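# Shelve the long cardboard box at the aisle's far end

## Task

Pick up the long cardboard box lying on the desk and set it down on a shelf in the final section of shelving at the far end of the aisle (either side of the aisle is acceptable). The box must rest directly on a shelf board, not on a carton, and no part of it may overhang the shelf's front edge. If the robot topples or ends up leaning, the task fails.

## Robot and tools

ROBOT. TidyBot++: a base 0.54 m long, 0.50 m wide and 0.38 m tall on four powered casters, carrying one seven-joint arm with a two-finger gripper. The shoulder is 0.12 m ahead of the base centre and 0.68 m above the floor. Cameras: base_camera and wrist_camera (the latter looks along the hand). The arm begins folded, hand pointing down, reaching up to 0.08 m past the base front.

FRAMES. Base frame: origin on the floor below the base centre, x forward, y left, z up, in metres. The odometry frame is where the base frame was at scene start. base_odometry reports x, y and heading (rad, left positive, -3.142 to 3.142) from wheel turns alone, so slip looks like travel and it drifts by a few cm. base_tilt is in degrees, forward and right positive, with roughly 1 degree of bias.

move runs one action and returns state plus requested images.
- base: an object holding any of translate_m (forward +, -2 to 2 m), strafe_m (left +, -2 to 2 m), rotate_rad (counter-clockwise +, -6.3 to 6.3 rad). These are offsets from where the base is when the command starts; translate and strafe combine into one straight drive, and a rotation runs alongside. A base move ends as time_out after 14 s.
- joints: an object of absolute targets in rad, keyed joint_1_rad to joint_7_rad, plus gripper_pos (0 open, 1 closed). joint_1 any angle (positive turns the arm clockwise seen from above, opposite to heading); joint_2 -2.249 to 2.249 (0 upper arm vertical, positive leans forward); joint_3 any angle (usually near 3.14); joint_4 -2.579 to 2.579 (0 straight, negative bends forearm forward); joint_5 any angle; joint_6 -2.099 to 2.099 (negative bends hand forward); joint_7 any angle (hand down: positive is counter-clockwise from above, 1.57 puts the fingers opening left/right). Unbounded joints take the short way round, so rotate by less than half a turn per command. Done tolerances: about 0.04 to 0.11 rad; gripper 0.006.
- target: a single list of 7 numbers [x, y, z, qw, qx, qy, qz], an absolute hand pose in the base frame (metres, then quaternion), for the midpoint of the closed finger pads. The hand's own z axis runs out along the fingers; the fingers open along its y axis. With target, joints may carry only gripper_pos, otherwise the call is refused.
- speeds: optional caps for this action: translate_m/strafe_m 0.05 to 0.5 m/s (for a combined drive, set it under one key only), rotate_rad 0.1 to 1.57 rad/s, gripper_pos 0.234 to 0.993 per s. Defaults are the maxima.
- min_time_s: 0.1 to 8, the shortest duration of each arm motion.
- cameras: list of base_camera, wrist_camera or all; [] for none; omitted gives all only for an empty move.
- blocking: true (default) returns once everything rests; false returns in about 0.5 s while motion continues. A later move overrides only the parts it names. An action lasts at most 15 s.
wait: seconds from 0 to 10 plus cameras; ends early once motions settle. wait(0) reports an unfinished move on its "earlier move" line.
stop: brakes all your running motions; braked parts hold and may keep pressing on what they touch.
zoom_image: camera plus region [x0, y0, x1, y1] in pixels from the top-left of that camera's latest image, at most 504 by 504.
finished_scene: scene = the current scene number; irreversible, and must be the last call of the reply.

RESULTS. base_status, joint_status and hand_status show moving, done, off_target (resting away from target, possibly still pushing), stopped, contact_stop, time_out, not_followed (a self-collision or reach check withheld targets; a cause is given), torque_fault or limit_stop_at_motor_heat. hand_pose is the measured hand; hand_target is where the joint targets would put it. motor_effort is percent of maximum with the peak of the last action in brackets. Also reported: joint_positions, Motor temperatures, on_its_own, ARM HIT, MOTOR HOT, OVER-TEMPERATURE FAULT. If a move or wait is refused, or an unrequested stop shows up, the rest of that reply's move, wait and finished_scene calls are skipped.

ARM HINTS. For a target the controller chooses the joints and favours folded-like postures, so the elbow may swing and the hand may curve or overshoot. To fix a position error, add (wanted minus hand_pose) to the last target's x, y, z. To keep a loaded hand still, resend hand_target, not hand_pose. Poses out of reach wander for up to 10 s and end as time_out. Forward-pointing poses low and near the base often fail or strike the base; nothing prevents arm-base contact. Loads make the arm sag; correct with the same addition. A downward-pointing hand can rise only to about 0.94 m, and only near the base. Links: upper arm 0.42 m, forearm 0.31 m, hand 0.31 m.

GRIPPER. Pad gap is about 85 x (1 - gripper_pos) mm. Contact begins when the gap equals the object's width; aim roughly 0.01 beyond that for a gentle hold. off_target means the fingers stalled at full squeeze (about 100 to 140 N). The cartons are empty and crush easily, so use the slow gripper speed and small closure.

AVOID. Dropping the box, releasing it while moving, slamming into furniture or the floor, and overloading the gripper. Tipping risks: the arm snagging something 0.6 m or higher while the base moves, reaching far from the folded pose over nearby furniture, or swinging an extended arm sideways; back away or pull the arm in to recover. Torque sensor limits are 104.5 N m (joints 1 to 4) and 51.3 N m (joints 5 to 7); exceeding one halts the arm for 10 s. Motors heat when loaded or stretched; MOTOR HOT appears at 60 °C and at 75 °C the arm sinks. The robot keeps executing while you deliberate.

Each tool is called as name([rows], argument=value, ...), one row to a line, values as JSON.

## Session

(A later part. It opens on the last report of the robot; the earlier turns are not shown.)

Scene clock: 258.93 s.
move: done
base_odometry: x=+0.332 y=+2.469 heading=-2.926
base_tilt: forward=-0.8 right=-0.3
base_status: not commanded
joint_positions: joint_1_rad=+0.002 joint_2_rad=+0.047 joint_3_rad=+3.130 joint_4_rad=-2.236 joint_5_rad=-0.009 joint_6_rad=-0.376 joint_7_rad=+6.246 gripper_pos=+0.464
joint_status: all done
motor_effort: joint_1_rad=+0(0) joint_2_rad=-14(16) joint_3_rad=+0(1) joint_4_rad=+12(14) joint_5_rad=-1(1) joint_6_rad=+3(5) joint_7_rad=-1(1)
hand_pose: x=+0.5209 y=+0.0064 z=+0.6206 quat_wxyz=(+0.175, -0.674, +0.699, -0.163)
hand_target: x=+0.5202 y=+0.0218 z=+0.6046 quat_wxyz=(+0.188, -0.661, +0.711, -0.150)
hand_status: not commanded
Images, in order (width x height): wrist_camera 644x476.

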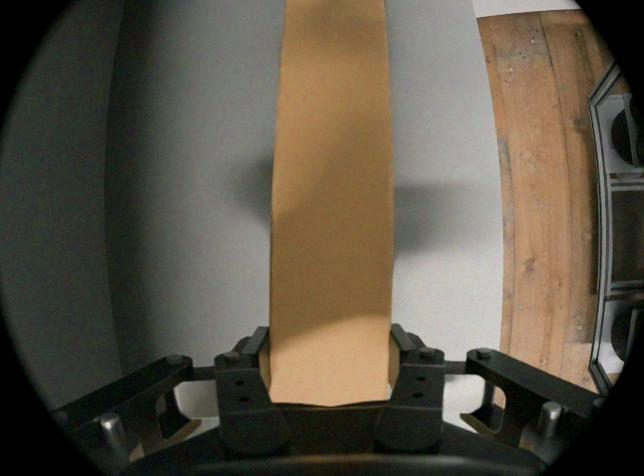

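move(joints={"joint_2_rad": 0.125, "joint_4_rad": -2.27, "joint_6_rad": -0.285}, min_time_s=1.5, cameras=["wrist_camera"])

move(joints={"joint_2_rad": 0.165, "joint_4_rad": -2.265, "joint_6_rad": -0.275}, min_time_s=1.5, cameras=["wrist_camera"])

Scene clock: 263.40 s.
move: done
base_odometry: x=+0.332 y=+2.469 heading=-2.926
base_tilt: forward=-0.8 right=-0.3
base_status: not commanded
joint_positions: joint_1_rad=+0.002 joint_2_rad=+0.091 joint_3_rad=+3.130 joint_4_rad=-2.237 joint_5_rad=-0.009 joint_6_rad=-0.353 joint_7_rad=+6.246 gripper_pos=+0.464
joint_status: all done
motor_effort: joint_1_rad=+0(1) joint_2_rad=-15(16) joint_3_rad=-1(1) joint_4_rad=+11(13) joint_5_rad=-1(2) joint_6_rad=+3(5) joint_7_rad=-1(2)
hand_pose: x=+0.5241 y=+0.0064 z=+0.6062 quat_wxyz=(+0.167, -0.676, +0.701, -0.155)
hand_target: x=+0.5230 y=+0.0216 z=+0.5900 quat_wxyz=(+0.180, -0.663, +0.713, -0.142)
hand_status: not commanded
Images, in order (width x height): wrist_camera 644x476.

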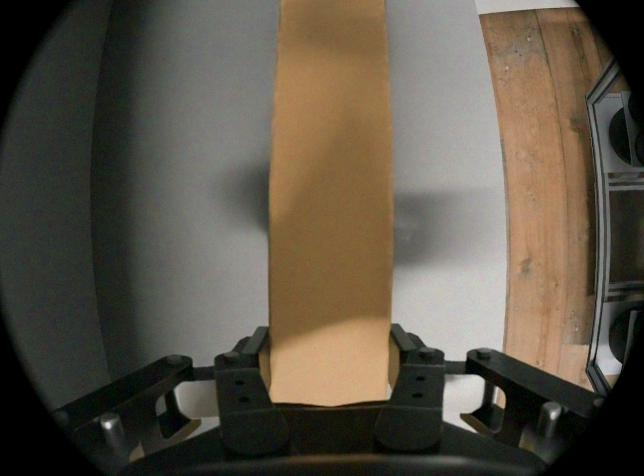

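Scene clock: 265.20 s.
move: done
base_odometry: x=+0.332 y=+2.469 heading=-2.926
base_tilt: forward=-0.8 right=-0.3
base_status: not commanded
joint_positions: joint_1_rad=+0.002 joint_2_rad=+0.130 joint_3_rad=+3.130 joint_4_rad=-2.237 joint_5_rad=-0.009 joint_6_rad=-0.343 joint_7_rad=+6.246 gripper_pos=+0.464
joint_status: all done
motor_effort: joint_1_rad=+0(0) joint_2_rad=-17(17) joint_3_rad=+0(1) joint_4_rad=+11(12) joint_5_rad=-2(2) joint_6_rad=+3(4) joint_7_rad=-2(2)
hand_pose: x=+0.5238 y=+0.0064 z=+0.5917 quat_wxyz=(+0.157, -0.678, +0.703, -0.146)
hand_target: x=+0.5244 y=+0.0215 z=+0.5769 quat_wxyz=(+0.171, -0.664, +0.715, -0.134)
hand_status: not commanded
Images, in order (width x height): wrist_camera 644x476.

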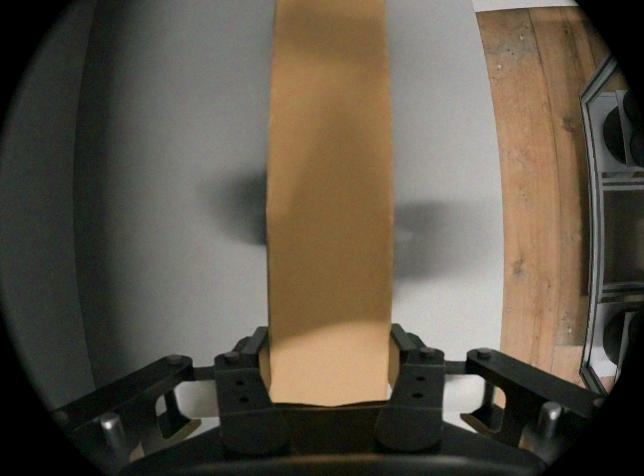

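move(joints={"joint_2_rad": 0.195, "joint_4_rad": -2.262, "joint_6_rad": -0.285}, min_time_s=1.5, cameras=["wrist_camera"])

Scene clock: 268.80 s.
move: done
base_odometry: x=+0.332 y=+2.469 heading=-2.926
base_tilt: forward=-0.8 right=-0.2
base_status: not commanded
joint_positions: joint_1_rad=+0.002 joint_2_rad=+0.152 joint_3_rad=+3.130 joint_4_rad=-2.237 joint_5_rad=-0.009 joint_6_rad=-0.342 joint_7_rad=+6.246 gripper_pos=+0.464
joint_status: all done
motor_effort: joint_1_rad=+0(1) joint_2_rad=-15(18) joint_3_rad=+1(1) joint_4_rad=+9(12) joint_5_rad=-1(2) joint_6_rad=+2(4) joint_7_rad=-1(2)
hand_pose: x=+0.5219 y=+0.0064 z=+0.5832 quat_wxyz=(+0.150, -0.680, +0.705, -0.139)
hand_target: x=+0.5198 y=+0.0216 z=+0.5645 quat_wxyz=(+0.157, -0.667, +0.718, -0.122)
hand_status: not commanded
Images, in order (width x height): wrist_camera 644x476.

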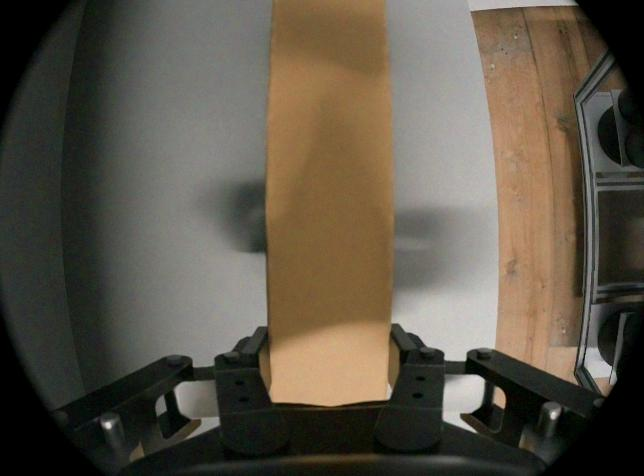

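move(joints={"joint_2_rad": 0.215, "joint_4_rad": -2.262, "joint_6_rad": -0.285}, min_time_s=1)

move(joints={"gripper_pos": 0.41}, speeds={"gripper_pos": 0.234}, cameras=["wrist_camera"])

Scene clock: 272.17 s.
move: done
base_odometry: x=+0.332 y=+2.469 heading=-2.926
base_tilt: forward=-0.7 right=-0.3
base_status: not commanded
joint_positions: joint_1_rad=+0.002 joint_2_rad=+0.153 joint_3_rad=+3.130 joint_4_rad=-2.237 joint_5_rad=-0.009 joint_6_rad=-0.342 joint_7_rad=+6.246 gripper_pos=+0.464
joint_status: all done
motor_effort: joint_1_rad=+0(1) joint_2_rad=-12(16) joint_3_rad=+1(1) joint_4_rad=+8(9) joint_5_rad=-1(1) joint_6_rad=+2(3) joint_7_rad=-1(2)
hand_pose: x=+0.5220 y=+0.0064 z=+0.5828 quat_wxyz=(+0.150, -0.680, +0.705, -0.138)
hand_target: x=+0.5174 y=+0.0216 z=+0.5565 quat_wxyz=(+0.150, -0.668, +0.720, -0.115)
hand_status: not commanded
pictures: none

Scene clock: 272.97 s.
move: done
base_odometry: x=+0.332 y=+2.469 heading=-2.926
base_tilt: forward=-0.8 right=-0.3
base_status: not commanded
joint_positions: joint_1_rad=+0.002 joint_2_rad=+0.173 joint_3_rad=+3.130 joint_4_rad=-2.237 joint_5_rad=-0.009 joint_6_rad=-0.329 joint_7_rad=+6.246 gripper_pos=+0.410
joint_status: all done
motor_effort: joint_1_rad=+0(1) joint_2_rad=-16(16) joint_3_rad=-1(1) joint_4_rad=+8(9) joint_5_rad=+1(1) joint_6_rad=+0(2) joint_7_rad=+0(1)
hand_pose: x=+0.5233 y=+0.0064 z=+0.5761 quat_wxyz=(+0.147, -0.680, +0.705, -0.136)
hand_target: x=+0.5174 y=+0.0216 z=+0.5565 quat_wxyz=(+0.150, -0.668, +0.720, -0.115)
hand_status: not commanded
Images, in order (width x height): wrist_camera 644x476.

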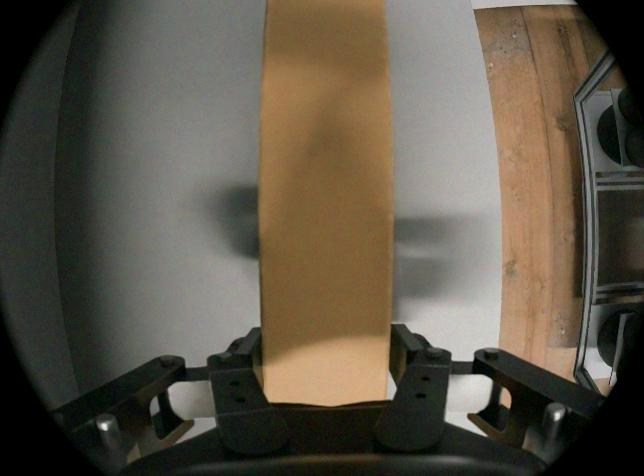

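Released partway; box rests. Open fully, slowly.

move(joints={"gripper_pos": 0.25}, speeds={"gripper_pos": 0.234})

move(joints={"gripper_pos": 0.0}, speeds={"gripper_pos": 0.4}, cameras=["wrist_camera"])

Scene clock: 276.53 s.
move: done
base_odometry: x=+0.332 y=+2.469 heading=-2.926
base_tilt: forward=-0.8 right=-0.2
base_status: not commanded
joint_positions: joint_1_rad=+0.002 joint_2_rad=+0.184 joint_3_rad=+3.130 joint_4_rad=-2.237 joint_5_rad=-0.009 joint_6_rad=-0.329 joint_7_rad=+6.246 gripper_pos=+0.251
joint_status: all done
motor_effort: joint_1_rad=+0(1) joint_2_rad=-18(19) joint_3_rad=+0(1) joint_4_rad=+11(11) joint_5_rad=+0(1) joint_6_rad=+3(4) joint_7_rad=+0(0)
hand_pose: x=+0.5219 y=+0.0064 z=+0.5716 quat_wxyz=(+0.143, -0.681, +0.706, -0.132)
hand_target: x=+0.5174 y=+0.0216 z=+0.5565 quat_wxyz=(+0.150, -0.668, +0.720, -0.115)
hand_status: not commanded
pictures: none

Scene clock: 277.77 s.
move: done
base_odometry: x=+0.332 y=+2.469 heading=-2.926
base_tilt: forward=-0.8 right=-0.3
base_status: not commanded
joint_positions: joint_1_rad=+0.002 joint_2_rad=+0.184 joint_3_rad=+3.130 joint_4_rad=-2.237 joint_5_rad=-0.009 joint_6_rad=-0.329 joint_7_rad=+6.246 gripper_pos=+0.000
joint_status: all done
motor_effort: joint_1_rad=+0(1) joint_2_rad=-17(19) joint_3_rad=-1(1) joint_4_rad=+11(11) joint_5_rad=+0(1) joint_6_rad=+4(4) joint_7_rad=+0(0)
hand_pose: x=+0.5219 y=+0.0064 z=+0.5716 quat_wxyz=(+0.143, -0.681, +0.706, -0.132)
hand_target: x=+0.5174 y=+0.0216 z=+0.5565 quat_wxyz=(+0.150, -0.668, +0.720, -0.115)
hand_status: not commanded
Images, in order (width x height): wrist_camera 644x476.

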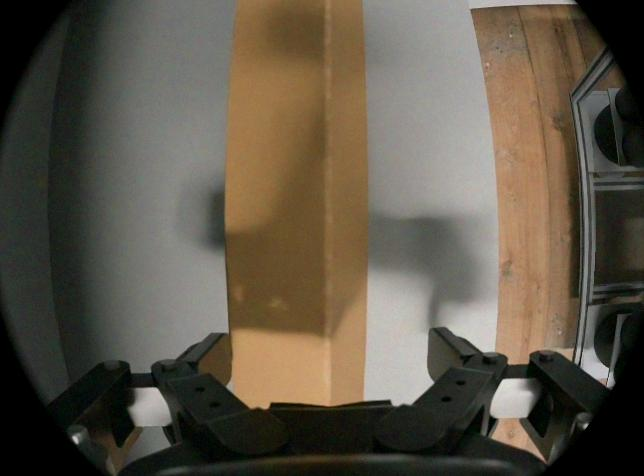

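move(joints={"joint_2_rad": 0.027, "joint_6_rad": -0.43}, min_time_s=1.5)

move(joints={"joint_2_rad": -0.34, "joint_4_rad": -2.25, "joint_6_rad": -1.05}, min_time_s=2, cameras=["wrist_camera"])

Scene clock: 287.17 s.
move: done
base_odometry: x=+0.332 y=+2.469 heading=-2.926
base_tilt: forward=-0.8 right=-0.3
base_status: not commanded
joint_positions: joint_1_rad=+0.002 joint_2_rad=+0.040 joint_3_rad=+3.130 joint_4_rad=-2.237 joint_5_rad=-0.009 joint_6_rad=-0.369 joint_7_rad=+6.246 gripper_pos=+0.000
joint_status: all done
motor_effort: joint_1_rad=+0(1) joint_2_rad=-15(19) joint_3_rad=+1(1) joint_4_rad=+13(13) joint_5_rad=+0(1) joint_6_rad=+5(5) joint_7_rad=+0(0)
hand_pose: x=+0.5229 y=+0.0064 z=+0.6244 quat_wxyz=(+0.180, -0.673, +0.698, -0.167)
hand_target: x=+0.4941 y=+0.0229 z=+0.6119 quat_wxyz=(+0.167, -0.667, +0.714, -0.128)
hand_status: not commanded
pictures: none

Scene clock: 289.80 s.
move: done
base_odometry: x=+0.332 y=+2.469 heading=-2.926
base_tilt: forward=-0.8 right=-0.3
base_status: not commanded
joint_positions: joint_1_rad=+0.002 joint_2_rad=-0.330 joint_3_rad=+3.130 joint_4_rad=-2.237 joint_5_rad=-0.009 joint_6_rad=-0.988 joint_7_rad=+6.246 gripper_pos=+0.000
joint_status: all done
motor_effort: joint_1_rad=+0(1) joint_2_rad=-5(17) joint_3_rad=+1(1) joint_4_rad=+14(15) joint_5_rad=+0(1) joint_6_rad=+2(5) joint_7_rad=+0(1)
hand_pose: x=+0.3553 y=+0.0059 z=+0.6742 quat_wxyz=(+0.091, -0.690, +0.713, -0.083)
hand_target: x=+0.3305 y=+0.0249 z=+0.6680 quat_wxyz=(+0.083, -0.688, +0.719, -0.044)
hand_status: not commanded
Images, in order (width x height): wrist_camera 644x476.

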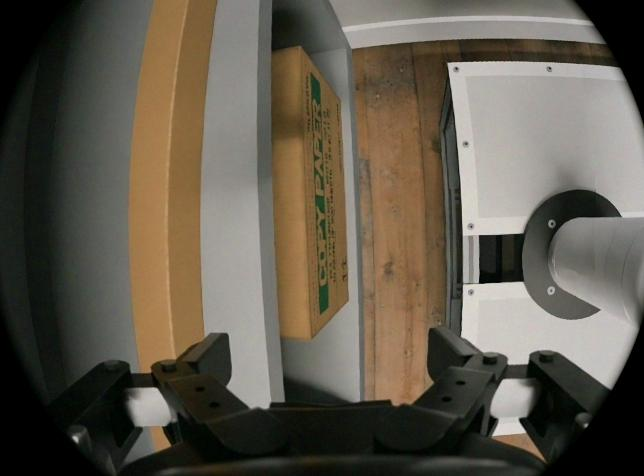

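finished_scene(scene=2)

The scene is finished: the task was done.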